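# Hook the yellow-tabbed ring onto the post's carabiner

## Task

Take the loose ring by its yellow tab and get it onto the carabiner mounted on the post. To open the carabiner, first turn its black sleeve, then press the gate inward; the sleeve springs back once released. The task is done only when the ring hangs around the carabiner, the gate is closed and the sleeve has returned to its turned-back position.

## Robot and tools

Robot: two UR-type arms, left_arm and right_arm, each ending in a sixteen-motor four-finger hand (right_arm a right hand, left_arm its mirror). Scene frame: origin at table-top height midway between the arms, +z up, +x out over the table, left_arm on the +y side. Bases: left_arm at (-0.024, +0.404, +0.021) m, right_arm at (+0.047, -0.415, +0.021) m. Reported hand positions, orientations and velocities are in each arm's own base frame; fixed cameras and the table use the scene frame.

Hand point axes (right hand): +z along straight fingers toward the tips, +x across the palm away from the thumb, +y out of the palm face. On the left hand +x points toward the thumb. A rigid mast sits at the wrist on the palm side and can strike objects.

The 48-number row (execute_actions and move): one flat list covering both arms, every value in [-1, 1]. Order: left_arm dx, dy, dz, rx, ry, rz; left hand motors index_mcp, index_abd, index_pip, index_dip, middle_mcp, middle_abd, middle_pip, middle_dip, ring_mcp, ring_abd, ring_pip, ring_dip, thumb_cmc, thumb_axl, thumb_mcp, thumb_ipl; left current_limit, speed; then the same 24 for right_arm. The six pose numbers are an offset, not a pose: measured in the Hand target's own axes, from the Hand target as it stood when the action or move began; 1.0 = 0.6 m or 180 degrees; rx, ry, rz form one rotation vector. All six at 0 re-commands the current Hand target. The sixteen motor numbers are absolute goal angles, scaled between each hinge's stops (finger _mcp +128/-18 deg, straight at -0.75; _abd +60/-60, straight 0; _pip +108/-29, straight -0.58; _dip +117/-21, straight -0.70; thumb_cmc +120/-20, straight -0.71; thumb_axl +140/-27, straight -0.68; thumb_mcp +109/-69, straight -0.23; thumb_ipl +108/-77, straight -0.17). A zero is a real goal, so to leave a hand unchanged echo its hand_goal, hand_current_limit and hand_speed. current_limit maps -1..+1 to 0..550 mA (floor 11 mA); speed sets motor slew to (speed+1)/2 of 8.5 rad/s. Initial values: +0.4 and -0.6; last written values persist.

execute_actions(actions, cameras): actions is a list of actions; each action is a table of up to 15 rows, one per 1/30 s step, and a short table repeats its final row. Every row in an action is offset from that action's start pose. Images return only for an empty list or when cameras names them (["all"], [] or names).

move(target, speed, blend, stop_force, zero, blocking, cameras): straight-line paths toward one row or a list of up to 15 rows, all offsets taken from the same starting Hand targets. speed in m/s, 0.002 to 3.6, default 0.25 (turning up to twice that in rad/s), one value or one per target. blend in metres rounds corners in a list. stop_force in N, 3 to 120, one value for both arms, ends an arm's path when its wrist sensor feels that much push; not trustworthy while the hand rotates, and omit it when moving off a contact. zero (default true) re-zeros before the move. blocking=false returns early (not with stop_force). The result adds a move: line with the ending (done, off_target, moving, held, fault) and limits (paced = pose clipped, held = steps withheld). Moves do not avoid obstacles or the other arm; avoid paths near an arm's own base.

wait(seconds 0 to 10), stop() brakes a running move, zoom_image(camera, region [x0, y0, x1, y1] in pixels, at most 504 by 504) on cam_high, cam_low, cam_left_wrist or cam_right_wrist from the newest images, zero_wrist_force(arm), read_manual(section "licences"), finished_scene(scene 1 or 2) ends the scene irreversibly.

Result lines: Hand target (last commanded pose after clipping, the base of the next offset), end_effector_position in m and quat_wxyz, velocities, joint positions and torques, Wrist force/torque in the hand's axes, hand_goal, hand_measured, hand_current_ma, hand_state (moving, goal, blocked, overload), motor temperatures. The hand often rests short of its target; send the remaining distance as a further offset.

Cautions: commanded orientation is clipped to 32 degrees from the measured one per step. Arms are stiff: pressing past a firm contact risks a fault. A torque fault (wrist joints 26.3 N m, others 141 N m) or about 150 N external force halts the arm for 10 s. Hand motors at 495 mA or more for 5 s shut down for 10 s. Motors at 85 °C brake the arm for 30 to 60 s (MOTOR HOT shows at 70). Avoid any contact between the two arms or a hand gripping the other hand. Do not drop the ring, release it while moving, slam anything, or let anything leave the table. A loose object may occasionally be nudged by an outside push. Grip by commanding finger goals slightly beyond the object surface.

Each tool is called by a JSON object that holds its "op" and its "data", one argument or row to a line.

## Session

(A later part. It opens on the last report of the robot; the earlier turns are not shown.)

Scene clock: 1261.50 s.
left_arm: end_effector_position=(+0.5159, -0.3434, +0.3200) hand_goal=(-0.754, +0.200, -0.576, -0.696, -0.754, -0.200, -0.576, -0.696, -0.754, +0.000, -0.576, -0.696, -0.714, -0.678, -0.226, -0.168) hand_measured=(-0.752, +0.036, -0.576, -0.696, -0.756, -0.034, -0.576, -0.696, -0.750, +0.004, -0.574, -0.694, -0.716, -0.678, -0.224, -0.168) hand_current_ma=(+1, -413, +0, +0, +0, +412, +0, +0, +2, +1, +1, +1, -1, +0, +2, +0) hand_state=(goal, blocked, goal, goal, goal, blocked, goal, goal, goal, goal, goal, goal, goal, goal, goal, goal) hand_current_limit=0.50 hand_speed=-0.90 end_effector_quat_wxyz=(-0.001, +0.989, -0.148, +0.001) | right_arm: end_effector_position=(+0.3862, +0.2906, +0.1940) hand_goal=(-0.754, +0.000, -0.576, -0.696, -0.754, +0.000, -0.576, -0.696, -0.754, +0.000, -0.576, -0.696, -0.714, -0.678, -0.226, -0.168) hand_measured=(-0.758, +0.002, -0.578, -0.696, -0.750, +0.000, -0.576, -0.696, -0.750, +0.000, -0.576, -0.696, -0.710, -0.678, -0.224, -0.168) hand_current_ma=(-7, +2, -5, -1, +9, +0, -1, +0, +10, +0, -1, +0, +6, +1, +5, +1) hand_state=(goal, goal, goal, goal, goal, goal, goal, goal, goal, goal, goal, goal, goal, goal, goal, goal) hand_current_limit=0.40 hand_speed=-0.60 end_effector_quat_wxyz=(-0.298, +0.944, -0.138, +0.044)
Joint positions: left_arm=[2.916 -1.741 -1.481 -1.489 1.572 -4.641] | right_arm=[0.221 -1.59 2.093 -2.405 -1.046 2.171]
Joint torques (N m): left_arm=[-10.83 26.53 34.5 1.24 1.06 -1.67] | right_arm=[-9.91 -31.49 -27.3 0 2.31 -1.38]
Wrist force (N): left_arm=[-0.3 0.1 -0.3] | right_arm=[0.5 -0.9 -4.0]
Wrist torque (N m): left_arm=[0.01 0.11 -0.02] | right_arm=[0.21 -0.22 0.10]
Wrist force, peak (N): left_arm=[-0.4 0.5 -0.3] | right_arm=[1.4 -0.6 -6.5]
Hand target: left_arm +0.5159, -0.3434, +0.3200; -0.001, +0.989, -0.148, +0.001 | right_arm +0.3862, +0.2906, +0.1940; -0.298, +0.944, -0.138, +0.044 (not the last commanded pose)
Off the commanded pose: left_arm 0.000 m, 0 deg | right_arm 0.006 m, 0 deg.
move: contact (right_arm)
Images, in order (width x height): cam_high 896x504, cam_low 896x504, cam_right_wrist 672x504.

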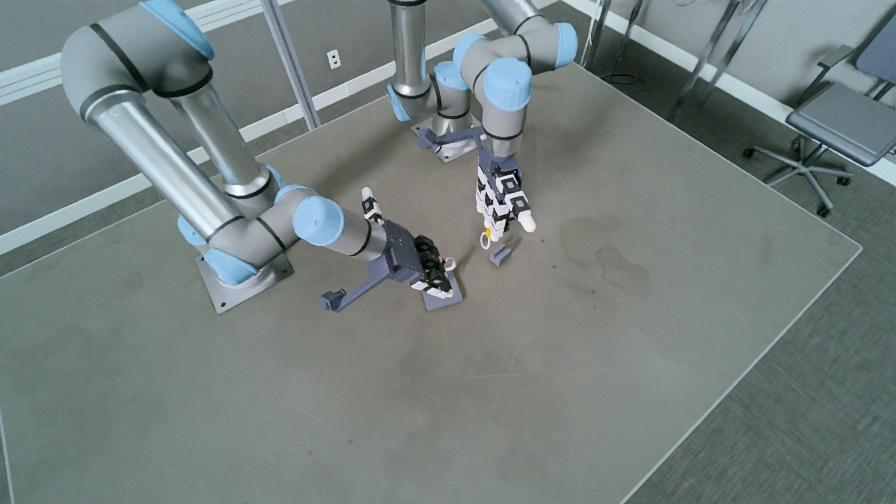

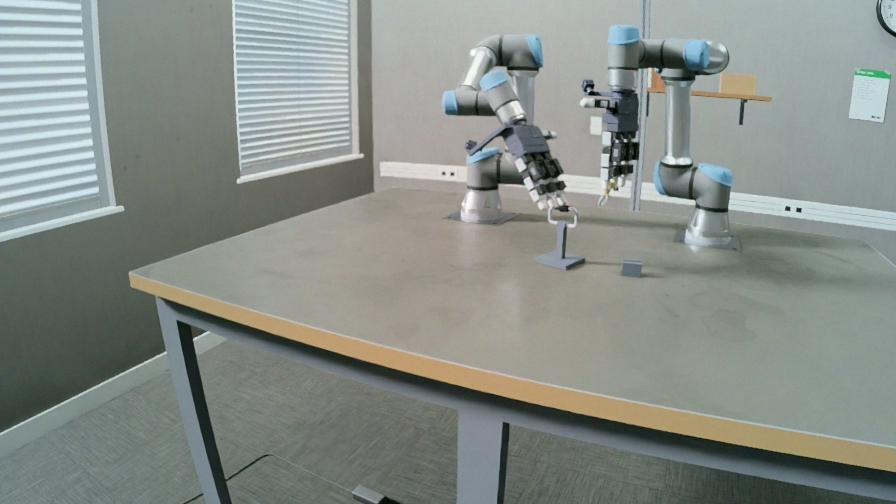

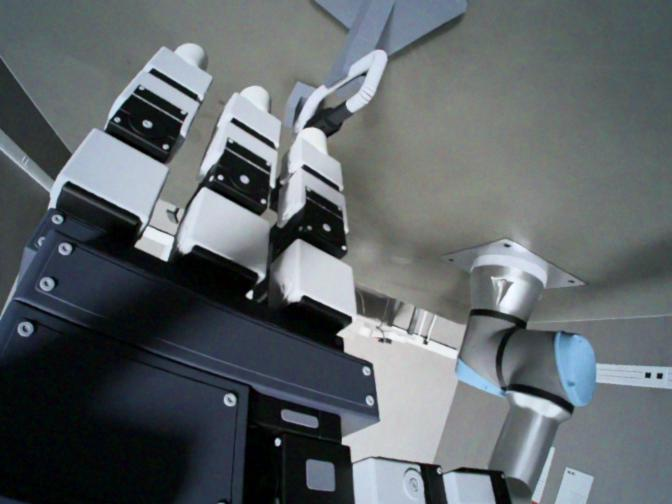

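{"op": "move", "data": {
  "target": [0,0,0,0,0,0,-0.754,0.2,-0.576,-0.696,-0.754,-0.2,-0.576,-0.696,-0.754,0,-0.576,-0.696,-0.714,-0.678,-0.226,-0.168,0.5,-0.9,-0.02,0.001,0.0014,0,0,0,-0.754,0,-0.576,-0.696,-0.754,0,-0.576,-0.696,-0.754,0,-0.576,-0.696,-0.714,-0.678,-0.226,-0.168,0.4,-0.6],
  "cameras": ["cam_low","cam_right_wrist","cam_high"],
  "speed": 0.02
}}

{"op": "zoom_image", "data": {
  "camera": "cam_right_wrist",
  "region": [250, 60, 370, 180]
}}

{"op": "zoom_image", "data": {
  "camera": "cam_high",
  "region": [420, 240, 480, 300]
}}

{"op": "zoom_image", "data": {
  "camera": "cam_low",
  "region": [530, 180, 590, 240]
}}

Scene clock: 1274.57 s.
left_arm: end_effector_position=(+0.5159, -0.3434, +0.3200) hand_goal=(-0.754, +0.200, -0.576, -0.696, -0.754, -0.200, -0.576, -0.696, -0.754, +0.000, -0.576, -0.696, -0.714, -0.678, -0.226, -0.168) hand_measured=(-0.752, +0.036, -0.576, -0.696, -0.756, -0.034, -0.576, -0.696, -0.750, +0.004, -0.574, -0.694, -0.716, -0.678, -0.224, -0.168) hand_current_ma=(+1, -413, +0, +0, +0, +412, +0, +0, +2, +1, +1, +1, -1, +0, +2, +0) hand_state=(goal, blocked, goal, goal, goal, blocked, goal, goal, goal, goal, goal, goal, goal, goal, goal, goal) hand_current_limit=0.50 hand_speed=-0.90 end_effector_quat_wxyz=(-0.001, +0.989, -0.148, +0.001) | right_arm: end_effector_position=(+0.3749, +0.2940, +0.1930) hand_goal=(-0.754, +0.000, -0.576, -0.696, -0.754, +0.000, -0.576, -0.696, -0.754, +0.000, -0.576, -0.696, -0.714, -0.678, -0.226, -0.168) hand_measured=(-0.772, +0.040, -0.588, -0.702, -0.750, +0.000, -0.576, -0.696, -0.750, +0.000, -0.576, -0.696, -0.710, -0.678, -0.224, -0.168) hand_current_ma=(-52, +108, -32, -12, +9, +0, -1, +0, +10, +0, -1, +0, +6, +1, +5, +1) hand_state=(goal, blocked, goal, goal, goal, goal, goal, goal, goal, goal, goal, goal, goal, goal, goal, goal) hand_current_limit=0.40 hand_speed=-0.60 end_effector_quat_wxyz=(-0.298, +0.944, -0.138, +0.044)
Joint positions: left_arm=[2.916 -1.741 -1.481 -1.489 1.572 -4.641] | right_arm=[0.235 -1.607 2.114 -2.417 -1.051 2.186]
Joint torques (N m): left_arm=[-10.5 26.48 34.49 1.31 0.86 -1.54] | right_arm=[12.75 -31.25 -13.65 -4.89 -0.66 1.76]
Wrist force (N): left_arm=[-0.2 0.4 -0.3] | right_arm=[1.5 -1.0 -1.3]
Wrist torque (N m): left_arm=[0.04 0.10 -0.01] | right_arm=[0.12 -0.08 0.04]
Wrist force, peak (N): left_arm=[-0.4 0.1 -0.9] | right_arm=[1.6 -1.7 -4.4]
Hand target: left_arm +0.5159, -0.3434, +0.3200; -0.001, +0.989, -0.148, +0.001 | right_arm +0.3747, +0.2940, +0.1929; -0.298, +0.944, -0.138, +0.044
Off the commanded pose: left_arm 0.000 m, 0 deg | right_arm 0.000 m, 0 deg.
move: done
Images, in order (width x height): cam_high 896x504, cam_low 896x504, cam_right_wrist 672x504.

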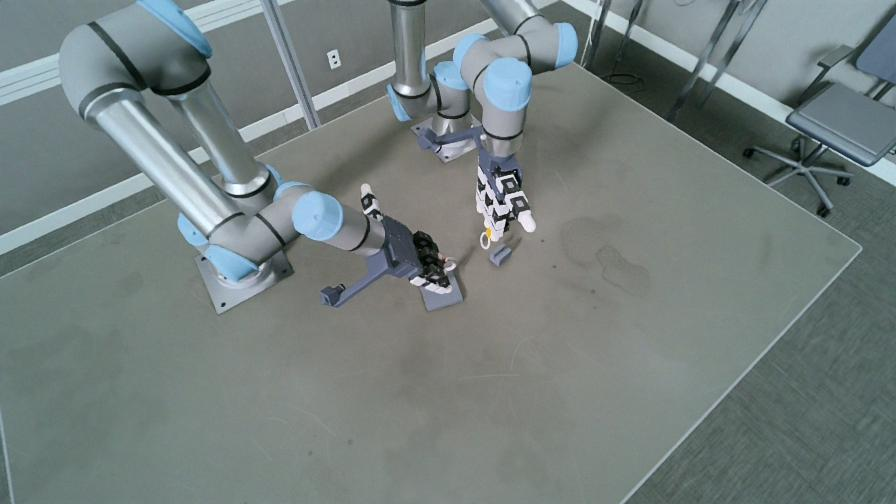

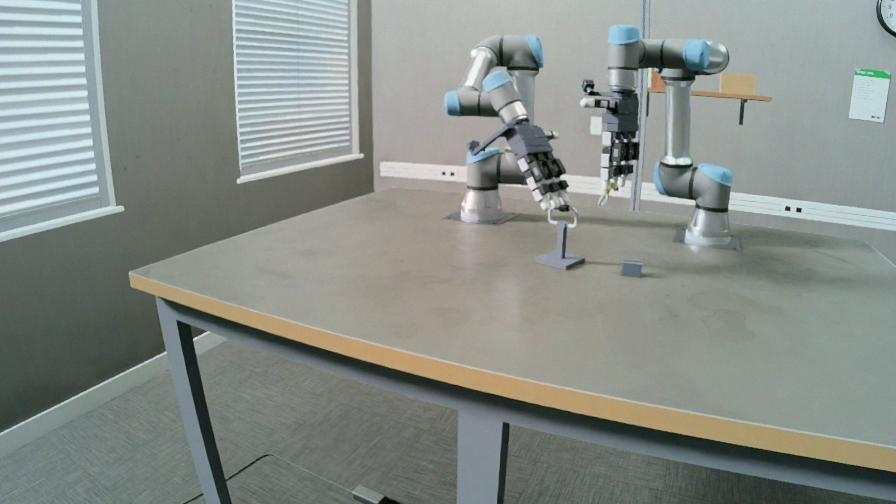

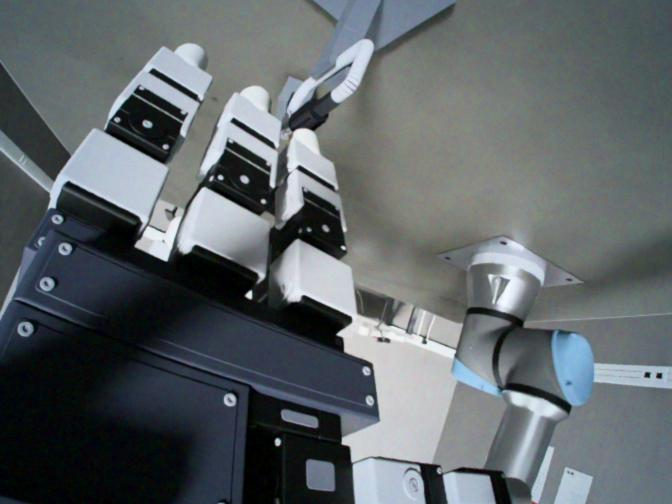

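Scaled by 4.200 from the camera's 672x504 image, which has a finer 960x720 frame.

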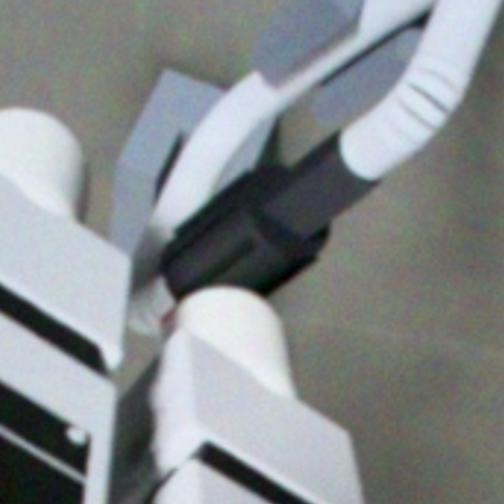

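Scaled by 8.400 from the camera's 896x504 image, which has a finer 1280x720 frame.

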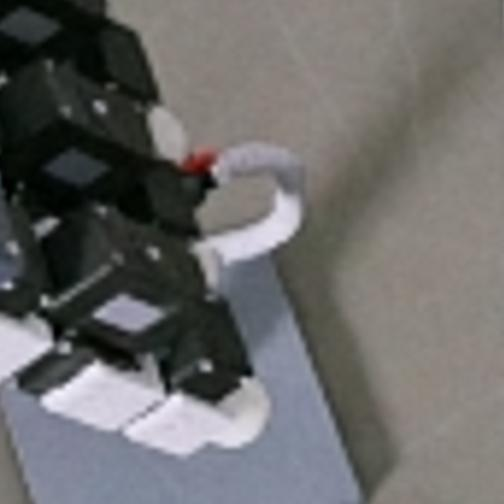

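Scaled by 8.400 from the camera's 896x504 image, which has a finer 1280x720 frame.

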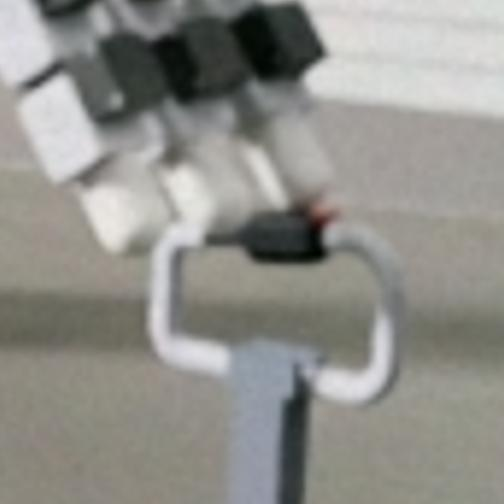

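{"op": "move", "data": {
  "target": [
    [0,0,0,0,0,0,-0.754,0.2,-0.576,-0.696,-0.754,-0.2,-0.576,-0.696,-0.754,0,-0.576,-0.696,-0.714,-0.678,-0.226,-0.168,0.5,-0.9,0,-0.0335,-0.0478,0,0,0,-0.754,-0.05,-0.576,-0.696,-0.754,0.05,-0.576,-0.696,-0.754,0.07,-0.576,-0.696,-0.714,-0.678,-0.226,-0.168,0.4,-0.6],
    [0,0,0,0,0,0,-0.754,0.2,-0.576,-0.696,-0.754,-0.2,-0.576,-0.696,-0.754,0,-0.576,-0.696,-0.714,-0.678,-0.226,-0.168,0.5,-0.9,-0.0255,-0.0335,-0.0478,0,0,0,-0.754,-0.05,-0.576,-0.696,-0.754,0.05,-0.576,-0.696,-0.754,0.07,-0.576,-0.696,-0.714,-0.678,-0.226,-0.168,0.4,-0.6]
  ],
  "cameras": ["cam_low","cam_right_wrist","cam_high"],
  "speed": 0.08
}}

{"op": "zoom_image", "data": {
  "camera": "cam_right_wrist",
  "region": [210, 20, 370, 160]
}}

{"op": "zoom_image", "data": {
  "camera": "cam_high",
  "region": [420, 240, 480, 300]
}}

{"op": "zoom_image", "data": {
  "camera": "cam_low",
  "region": [520, 160, 600, 240]
}}

Scene clock: 1384.53 s.
left_arm: end_effector_position=(+0.5159, -0.3434, +0.3200) hand_goal=(-0.754, +0.200, -0.576, -0.696, -0.754, -0.200, -0.576, -0.696, -0.754, +0.000, -0.576, -0.696, -0.714, -0.678, -0.226, -0.168) hand_measured=(-0.752, +0.036, -0.576, -0.696, -0.756, -0.034, -0.576, -0.696, -0.750, +0.004, -0.574, -0.694, -0.716, -0.678, -0.224, -0.168) hand_current_ma=(+1, -413, +0, +0, +0, +412, +0, +0, +2, +1, +1, +1, -1, +0, +2, +0) hand_state=(goal, blocked, goal, goal, goal, blocked, goal, goal, goal, goal, goal, goal, goal, goal, goal, goal) hand_current_limit=0.50 hand_speed=-0.90 end_effector_quat_wxyz=(-0.001, +0.989, -0.148, +0.001) | right_arm: end_effector_position=(+0.3602, +0.2983, +0.2280) hand_goal=(-0.754, -0.050, -0.576, -0.696, -0.754, +0.050, -0.576, -0.696, -0.754, +0.070, -0.576, -0.696, -0.714, -0.678, -0.226, -0.168) hand_measured=(-0.750, -0.046, -0.578, -0.698, -0.750, +0.048, -0.576, -0.696, -0.750, +0.066, -0.576, -0.696, -0.710, -0.678, -0.224, -0.168) hand_current_ma=(+10, +6, -2, -5, +9, -5, -1, +0, +10, -6, -1, +0, +6, +1, +5, +1) hand_state=(goal, goal, goal, goal, goal, goal, goal, goal, goal, goal, goal, goal, goal, goal, goal, goal) hand_current_limit=0.40 hand_speed=-0.60 end_effector_quat_wxyz=(-0.298, +0.944, -0.138, +0.044)
Joint positions: left_arm=[2.916 -1.741 -1.481 -1.489 1.572 -4.641] | right_arm=[0.254 -1.673 2.078 -2.324 -1.057 2.206]
Joint torques (N m): left_arm=[-10.51 26.31 33.84 1.39 0.63 -1.45] | right_arm=[12.2 -30.44 -16.18 -5.63 -0.3 1.92]
Wrist force (N): left_arm=[-0.1 0.2 -0.3] | right_arm=[0.4 -0.4 0.2]
Wrist torque (N m): left_arm=[0.01 0.08 0.00] | right_arm=[-0.12 -0.11 -0.04]
Wrist force, peak (N): left_arm=[-0.5 0.7 -0.5] | right_arm=[1.0 -2.3 -1.8]
Hand target: left_arm +0.5159, -0.3434, +0.3200; -0.001, +0.989, -0.148, +0.001 | right_arm +0.3600, +0.2984, +0.2280; -0.298, +0.944, -0.138, +0.044
Off the commanded pose: left_arm 0.000 m, 0 deg | right_arm 0.000 m, 0 deg.
move: done
Images, in order (width x height): cam_high 896x504, cam_low 896x504, cam_right_wrist 672x504.

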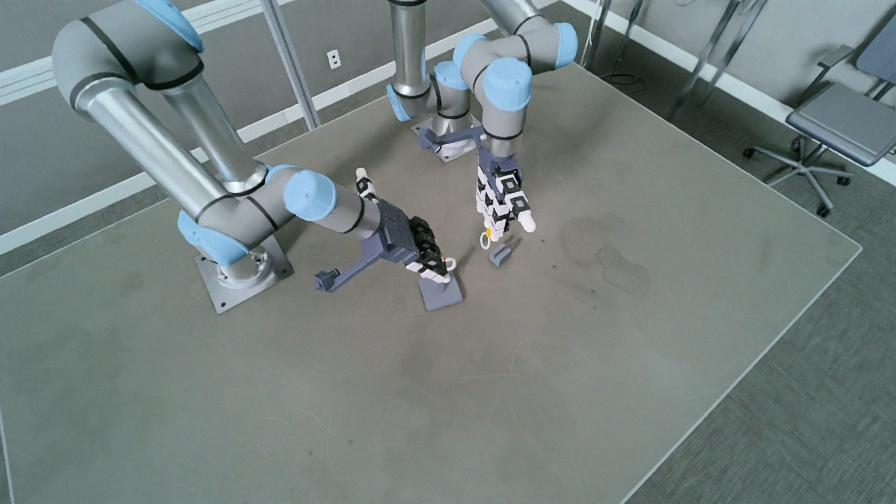

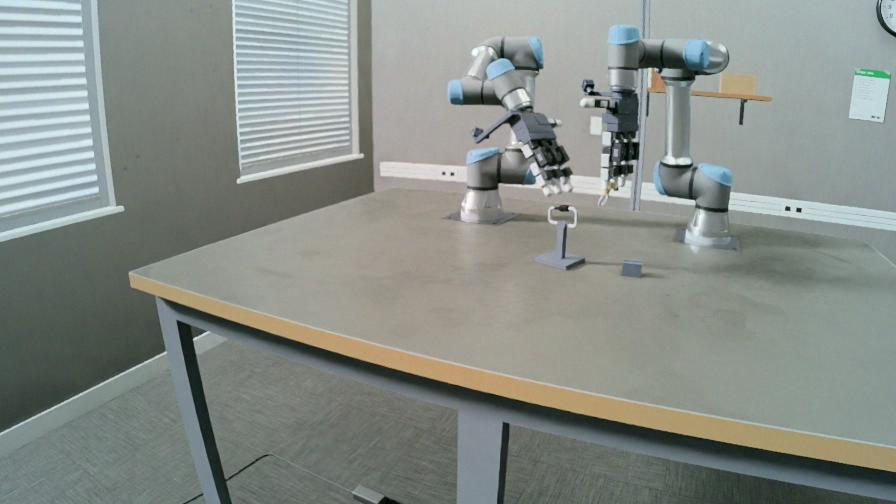

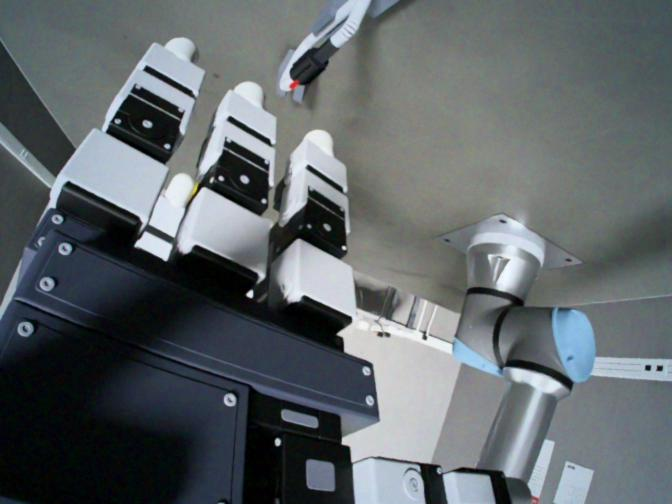

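Scaled by 3.150 from the camera's 672x504 image, which has a finer 960x720 frame.

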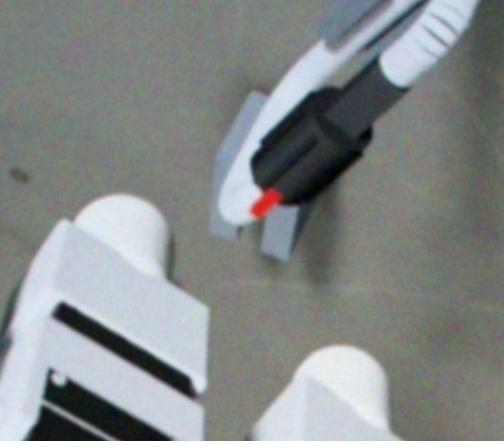

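Scaled by 8.400 from the camera's 896x504 image, which has a finer 1280x720 frame.

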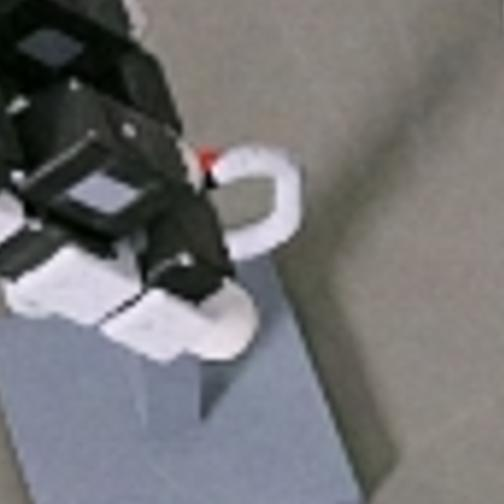

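Scaled by 6.300 from the camera's 896x504 image, which has a finer 1280x720 frame.

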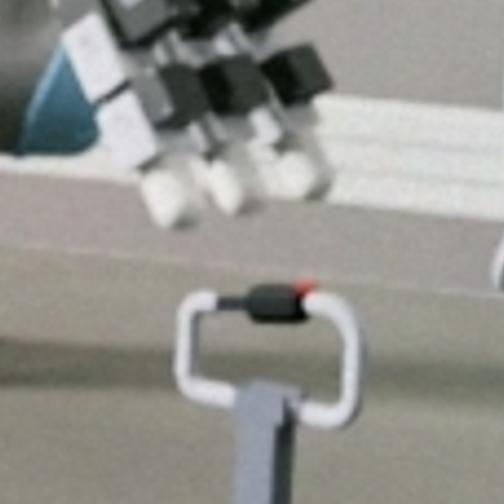

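{"op": "move", "data": {
  "target": [0,0,0,0,0,0,-0.754,0.2,-0.576,-0.696,-0.754,-0.2,-0.576,-0.696,-0.754,0,-0.576,-0.696,-0.714,-0.678,-0.226,-0.168,0.5,-0.9,0,0.0478,0.0683,0,0,0,-0.754,-0.05,-0.576,-0.696,-0.754,0.05,-0.576,-0.696,-0.754,0.07,-0.576,-0.696,-0.714,-0.678,-0.226,-0.168,0.4,-0.6],
  "cameras": ["cam_low","cam_right_wrist","cam_high"],
  "speed": 0.04,
  "stop_force": 5
}}

{"op": "zoom_image", "data": {
  "camera": "cam_right_wrist",
  "region": [210, 20, 370, 160]
}}

{"op": "zoom_image", "data": {
  "camera": "cam_low",
  "region": [520, 160, 600, 240]
}}

Scene clock: 1416.97 s.
left_arm: end_effector_position=(+0.5159, -0.3434, +0.3200) hand_goal=(-0.754, +0.200, -0.576, -0.696, -0.754, -0.200, -0.576, -0.696, -0.754, +0.000, -0.576, -0.696, -0.714, -0.678, -0.226, -0.168) hand_measured=(-0.752, +0.036, -0.576, -0.696, -0.756, -0.034, -0.576, -0.696, -0.750, +0.004, -0.574, -0.694, -0.716, -0.678, -0.224, -0.168) hand_current_ma=(+1, -413, +0, +0, +0, +412, +0, +0, +2, +1, +1, +1, -1, +0, +2, +0) hand_state=(goal, blocked, goal, goal, goal, blocked, goal, goal, goal, goal, goal, goal, goal, goal, goal, goal) hand_current_limit=0.50 hand_speed=-0.90 end_effector_quat_wxyz=(-0.001, +0.989, -0.148, +0.001) | right_arm: end_effector_position=(+0.3601, +0.2984, +0.1779) hand_goal=(-0.754, -0.050, -0.576, -0.696, -0.754, +0.050, -0.576, -0.696, -0.754, +0.070, -0.576, -0.696, -0.714, -0.678, -0.226, -0.168) hand_measured=(-0.750, -0.046, -0.578, -0.698, -0.750, +0.048, -0.576, -0.696, -0.750, +0.066, -0.576, -0.696, -0.710, -0.678, -0.224, -0.168) hand_current_ma=(+10, +6, -2, -5, +9, -5, -1, +0, +10, -6, -1, +0, +6, +1, +5, +1) hand_state=(goal, goal, goal, goal, goal, goal, goal, goal, goal, goal, goal, goal, goal, goal, goal, goal) hand_current_limit=0.40 hand_speed=-0.60 end_effector_quat_wxyz=(-0.298, +0.944, -0.138, +0.044)
Joint positions: left_arm=[2.916 -1.741 -1.481 -1.489 1.572 -4.641] | right_arm=[0.254 -1.61 2.164 -2.474 -1.057 2.207]
Joint torques (N m): left_arm=[-10.49 26.1 33.66 1.41 0.53 -1.51] | right_arm=[13.01 -6.62 -14.48 -5.57 -0.29 1.92]
Wrist force (N): left_arm=[-0.3 0.4 -0.1] | right_arm=[0.8 -0.3 0.7]
Wrist torque (N m): left_arm=[0.03 0.11 -0.03] | right_arm=[-0.17 -0.14 -0.02]
Wrist force, peak (N): left_arm=[-0.2 0.7 -0.5] | right_arm=[0.8 -0.3 0.9]
Hand target: left_arm +0.5159, -0.3434, +0.3200; -0.001, +0.989, -0.148, +0.001 | right_arm +0.3601, +0.2984, +0.1779; -0.298, +0.944, -0.138, +0.044
Off the commanded pose: left_arm 0.000 m, 0 deg | right_arm 0.000 m, 0 deg.
move: done
Images, in order (width x height): cam_high 896x504, cam_low 896x504, cam_right_wrist 672x504.

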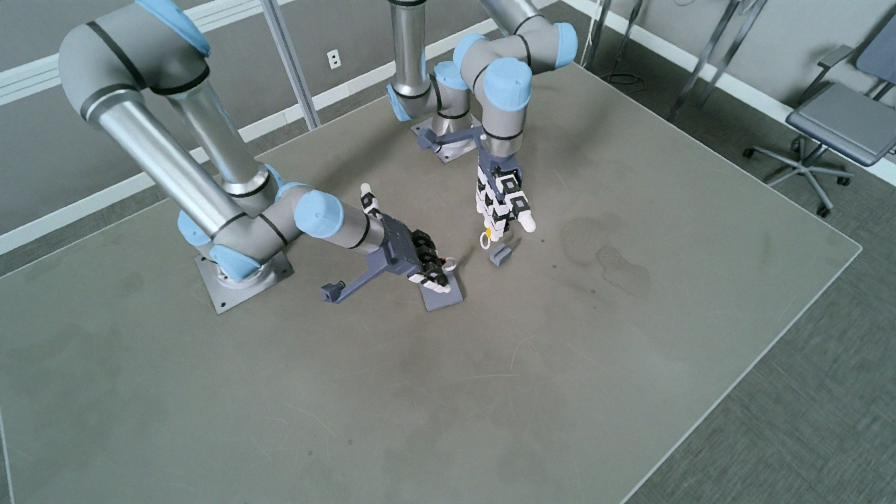

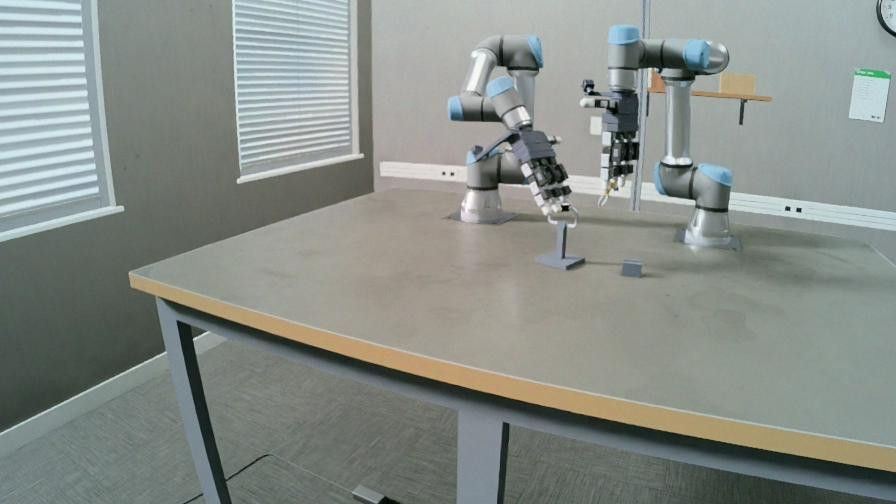

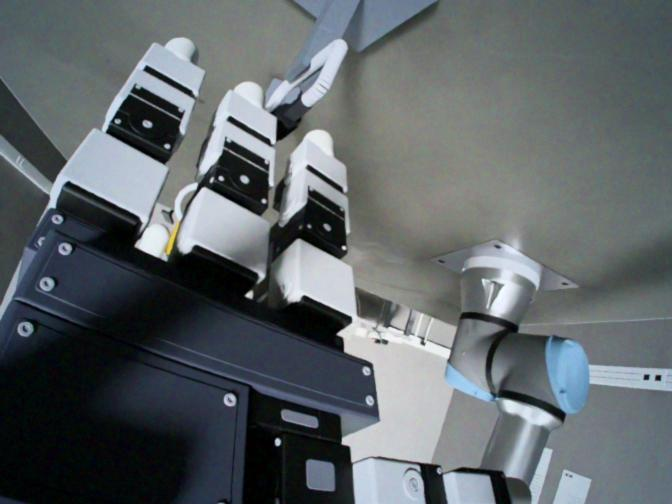

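Scaled by 3.150 from the camera's 672x504 image, which has a finer 960x720 frame.

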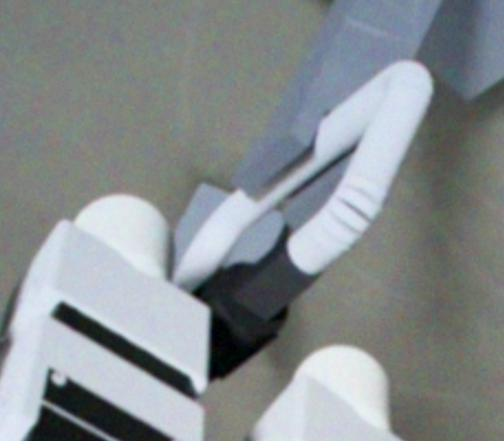

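Scaled by 6.300 from the camera's 896x504 image, which has a finer 1280x720 frame.

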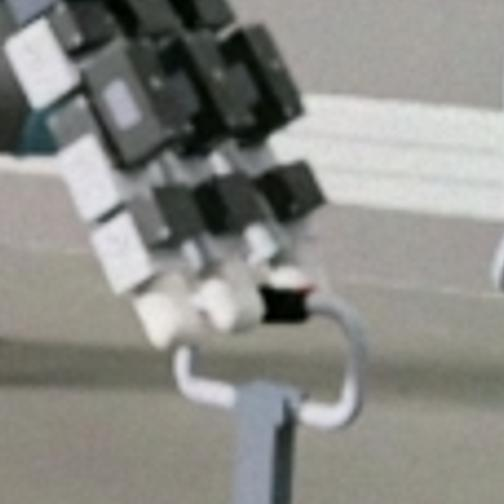

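{"op": "move", "data": {
  "target": [0,0,0,0,0,0,-0.754,0.2,-0.576,-0.696,-0.754,-0.2,-0.576,-0.696,-0.754,0,-0.576,-0.696,-0.714,-0.678,-0.226,-0.168,0.5,-0.9,0,-0.009,0.0104,0,0,0,-0.754,-0.05,-0.576,-0.696,-0.754,0.05,-0.576,-0.696,-0.754,0.07,-0.576,-0.696,-0.714,-0.678,-0.226,-0.168,0.4,-0.6],
  "cameras": ["cam_low","cam_right_wrist","cam_high"],
  "speed": 0.04,
  "stop_force": 5
}}

{"op": "zoom_image", "data": {
  "camera": "cam_right_wrist",
  "region": [210, 20, 370, 160]
}}

{"op": "zoom_image", "data": {
  "camera": "cam_low",
  "region": [530, 180, 590, 240]
}}

Scene clock: 1458.17 s.
left_arm: end_effector_position=(+0.5159, -0.3434, +0.3200) hand_goal=(-0.754, +0.200, -0.576, -0.696, -0.754, -0.200, -0.576, -0.696, -0.754, +0.000, -0.576, -0.696, -0.714, -0.678, -0.226, -0.168) hand_measured=(-0.752, +0.036, -0.576, -0.696, -0.756, -0.034, -0.576, -0.696, -0.750, +0.004, -0.574, -0.694, -0.716, -0.678, -0.224, -0.168) hand_current_ma=(+1, -413, +0, +0, +0, +412, +0, +0, +2, +1, +1, +1, -1, +0, +2, +0) hand_state=(goal, blocked, goal, goal, goal, blocked, goal, goal, goal, goal, goal, goal, goal, goal, goal, goal) hand_current_limit=0.50 hand_speed=-0.90 end_effector_quat_wxyz=(-0.001, +0.989, -0.148, +0.001) | right_arm: end_effector_position=(+0.3624, +0.3061, +0.1759) hand_goal=(-0.754, -0.050, -0.576, -0.696, -0.754, +0.050, -0.576, -0.696, -0.754, +0.070, -0.576, -0.696, -0.714, -0.678, -0.226, -0.168) hand_measured=(-0.750, -0.046, -0.576, -0.698, -0.750, +0.048, -0.576, -0.696, -0.750, +0.066, -0.576, -0.696, -0.710, -0.678, -0.224, -0.168) hand_current_ma=(+10, +6, -2, -5, +9, -5, -1, +0, +10, -6, -1, +0, +6, +1, +5, +1) hand_state=(goal, goal, goal, goal, goal, goal, goal, goal, goal, goal, goal, goal, goal, goal, goal, goal) hand_current_limit=0.40 hand_speed=-0.60 end_effector_quat_wxyz=(-0.298, +0.944, -0.138, +0.044)
Joint positions: left_arm=[2.916 -1.741 -1.481 -1.489 1.572 -4.641] | right_arm=[0.271 -1.589 2.153 -2.492 -1.063 2.225]
Joint torques (N m): left_arm=[-10.63 26.43 34.24 1.41 0.45 -1.33] | right_arm=[13.38 -6.46 -27.02 -5.56 -0.31 1.91]
Wrist force (N): left_arm=[-0.3 0.5 -0.4] | right_arm=[0.9 -0.4 0.4]
Wrist torque (N m): left_arm=[0.06 0.11 -0.02] | right_arm=[-0.15 -0.16 -0.01]
Wrist force, peak (N): left_arm=[-0.5 0.2 -0.7] | right_arm=[1.0 -0.5 0.7]
Hand target: left_arm +0.5159, -0.3434, +0.3200; -0.001, +0.989, -0.148, +0.001 | right_arm +0.3624, +0.3061, +0.1759; -0.298, +0.944, -0.138, +0.044
Off the commanded pose: left_arm 0.000 m, 0 deg | right_arm 0.000 m, 0 deg.
move: done
Images, in order (width x height): cam_high 896x504, cam_low 896x504, cam_right_wrist 672x504.

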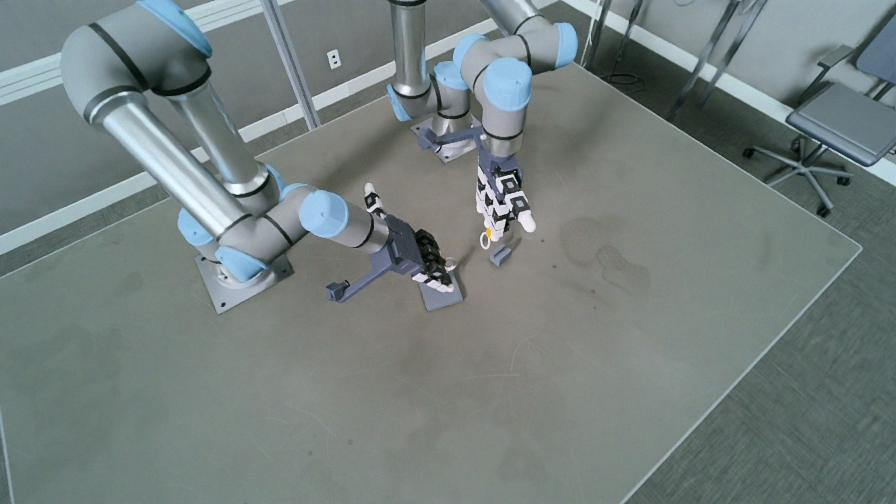

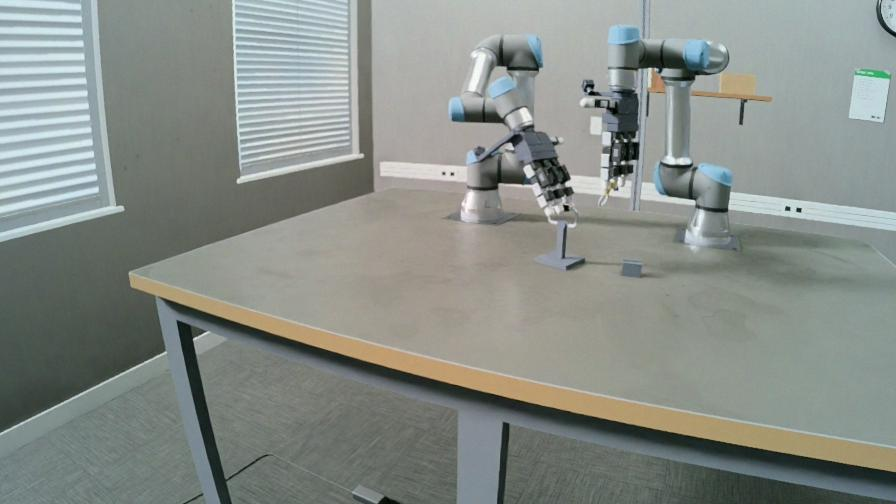

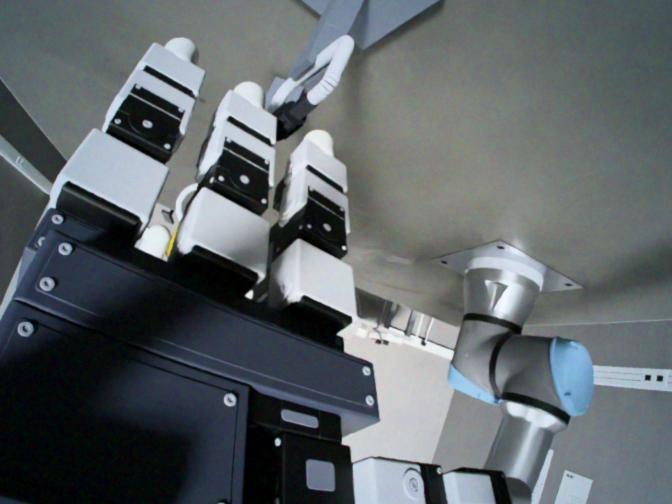

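Scaled by 3.150 from the camera's 672x504 image, which has a finer 960x720 frame.

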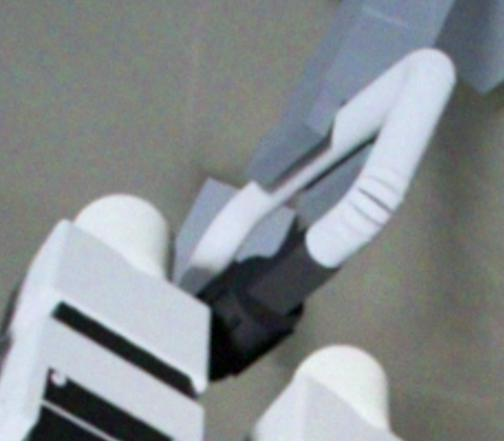

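Scaled by 8.400 from the camera's 896x504 image, which has a finer 1280x720 frame.

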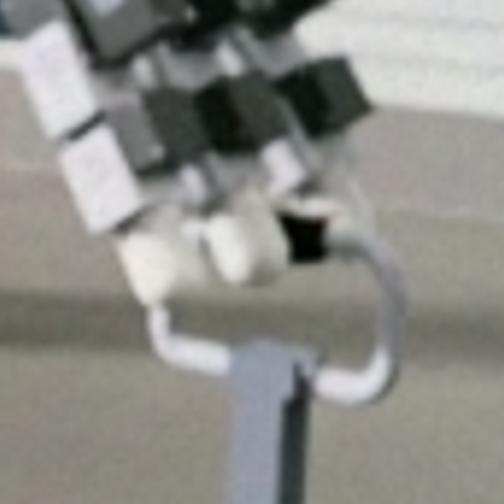

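{"op": "move", "data": {
  "target": [0,0,0,0,0,0,-0.754,0.2,-0.576,-0.696,-0.754,-0.2,-0.576,-0.696,-0.754,0,-0.576,-0.696,-0.714,-0.678,-0.226,-0.168,0.5,-0.9,0,0,0,0,0,0,-0.754,0.25,-0.576,-0.696,-0.754,-0.25,-0.576,-0.696,-0.754,0.07,-0.576,-0.696,-0.714,-0.678,-0.226,-0.168,0.6,-0.9],
  "cameras": ["cam_low","cam_right_wrist","cam_high"]
}}

{"op": "zoom_image", "data": {
  "camera": "cam_right_wrist",
  "region": [210, 20, 370, 160]
}}

{"op": "zoom_image", "data": {
  "camera": "cam_low",
  "region": [530, 180, 590, 240]
}}

Scene clock: 1467.97 s.
left_arm: end_effector_position=(+0.5159, -0.3434, +0.3200) hand_goal=(-0.754, +0.200, -0.576, -0.696, -0.754, -0.200, -0.576, -0.696, -0.754, +0.000, -0.576, -0.696, -0.714, -0.678, -0.226, -0.168) hand_measured=(-0.752, +0.036, -0.576, -0.696, -0.756, -0.034, -0.576, -0.696, -0.750, +0.004, -0.574, -0.694, -0.716, -0.678, -0.224, -0.168) hand_current_ma=(+1, -413, +0, +0, +0, +412, +0, +0, +2, +1, +1, +1, -1, +0, +2, +0) hand_state=(goal, blocked, goal, goal, goal, blocked, goal, goal, goal, goal, goal, goal, goal, goal, goal, goal) hand_current_limit=0.50 hand_speed=-0.90 end_effector_quat_wxyz=(-0.001, +0.989, -0.148, +0.001) | right_arm: end_effector_position=(+0.3624, +0.3061, +0.1759) hand_goal=(-0.754, +0.250, -0.576, -0.696, -0.754, -0.250, -0.576, -0.696, -0.754, +0.070, -0.576, -0.696, -0.714, -0.678, -0.226, -0.168) hand_measured=(-0.750, +0.064, -0.576, -0.698, -0.750, -0.036, -0.576, -0.696, -0.750, +0.066, -0.576, -0.696, -0.710, -0.678, -0.224, -0.168) hand_current_ma=(+10, -440, -2, -5, +9, +440, -1, +0, +10, -6, -1, +0, +6, +1, +5, +1) hand_state=(goal, moving, goal, goal, goal, blocked, goal, goal, goal, goal, goal, goal, goal, goal, goal, goal) hand_current_limit=0.60 hand_speed=-0.90 end_effector_quat_wxyz=(-0.298, +0.944, -0.138, +0.044)
Joint positions: left_arm=[2.916 -1.741 -1.481 -1.489 1.572 -4.641] | right_arm=[0.271 -1.589 2.153 -2.492 -1.063 2.225]
Joint torques (N m): left_arm=[-10.65 26.67 34.22 1.39 0.27 -1.21] | right_arm=[11.22 -7.52 -26.11 -4.7 0.45 2.06]
Wrist force (N): left_arm=[-0.2 0.1 -0.2] | right_arm=[1.7 -0.1 2.6]
Wrist torque (N m): left_arm=[-0.01 0.11 0.00] | right_arm=[-0.30 -0.10 0.04]
Wrist force, peak (N): left_arm=[-0.6 0.3 -0.7] | right_arm=[2.1 0.1 2.4]
Hand target: left_arm +0.5159, -0.3434, +0.3200; -0.001, +0.989, -0.148, +0.001 | right_arm +0.3624, +0.3061, +0.1759; -0.298, +0.944, -0.138, +0.044
Off the commanded pose: left_arm 0.000 m, 0 deg | right_arm 0.000 m, 0 deg.
move: done
Images, in order (width x height): cam_high 896x504, cam_low 896x504, cam_right_wrist 672x504.

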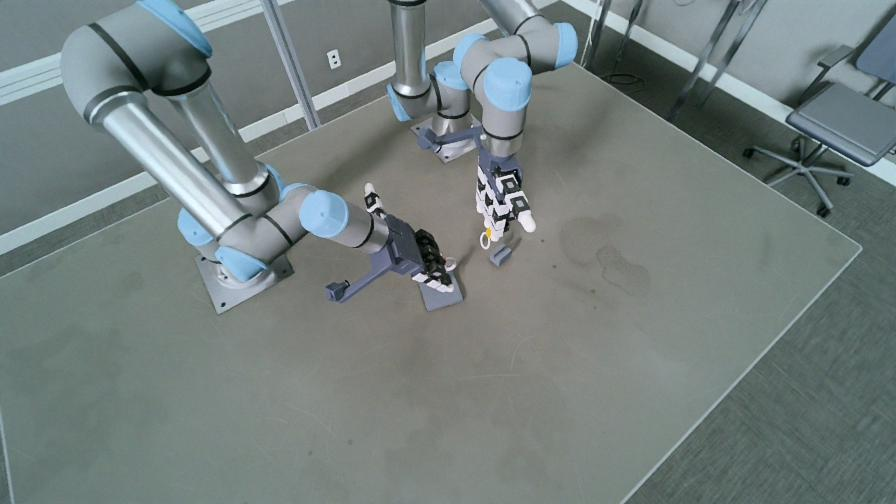

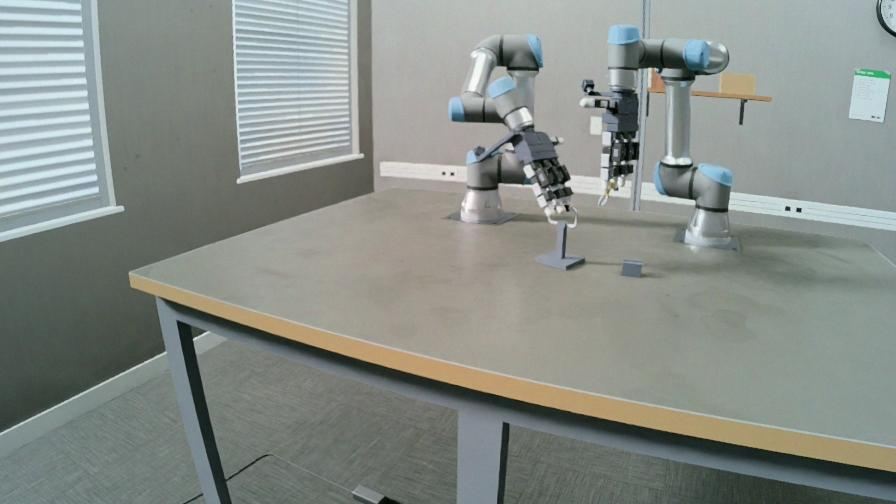

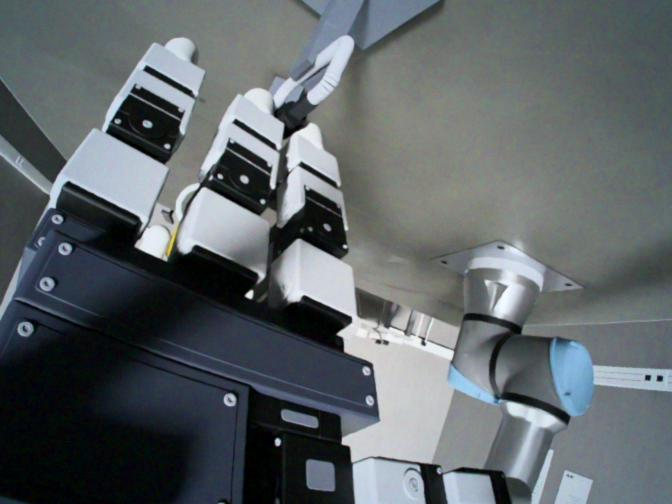

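Scaled by 3.150 from the camera's 672x504 image, which has a finer 960x720 frame.

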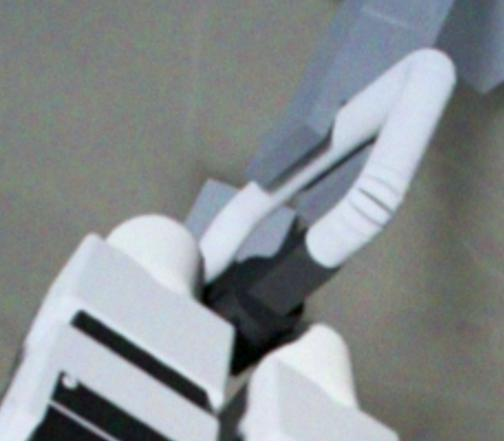

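Scaled by 8.400 from the camera's 896x504 image, which has a finer 1280x720 frame.

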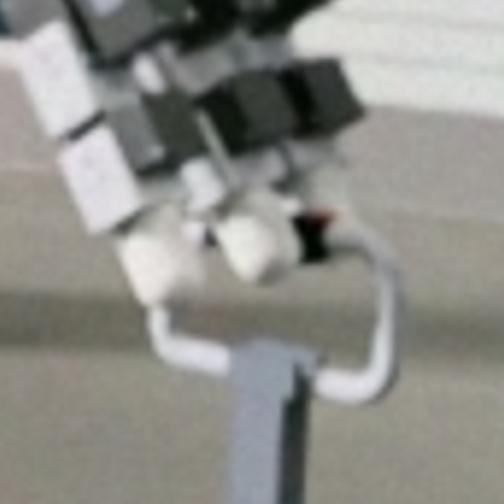

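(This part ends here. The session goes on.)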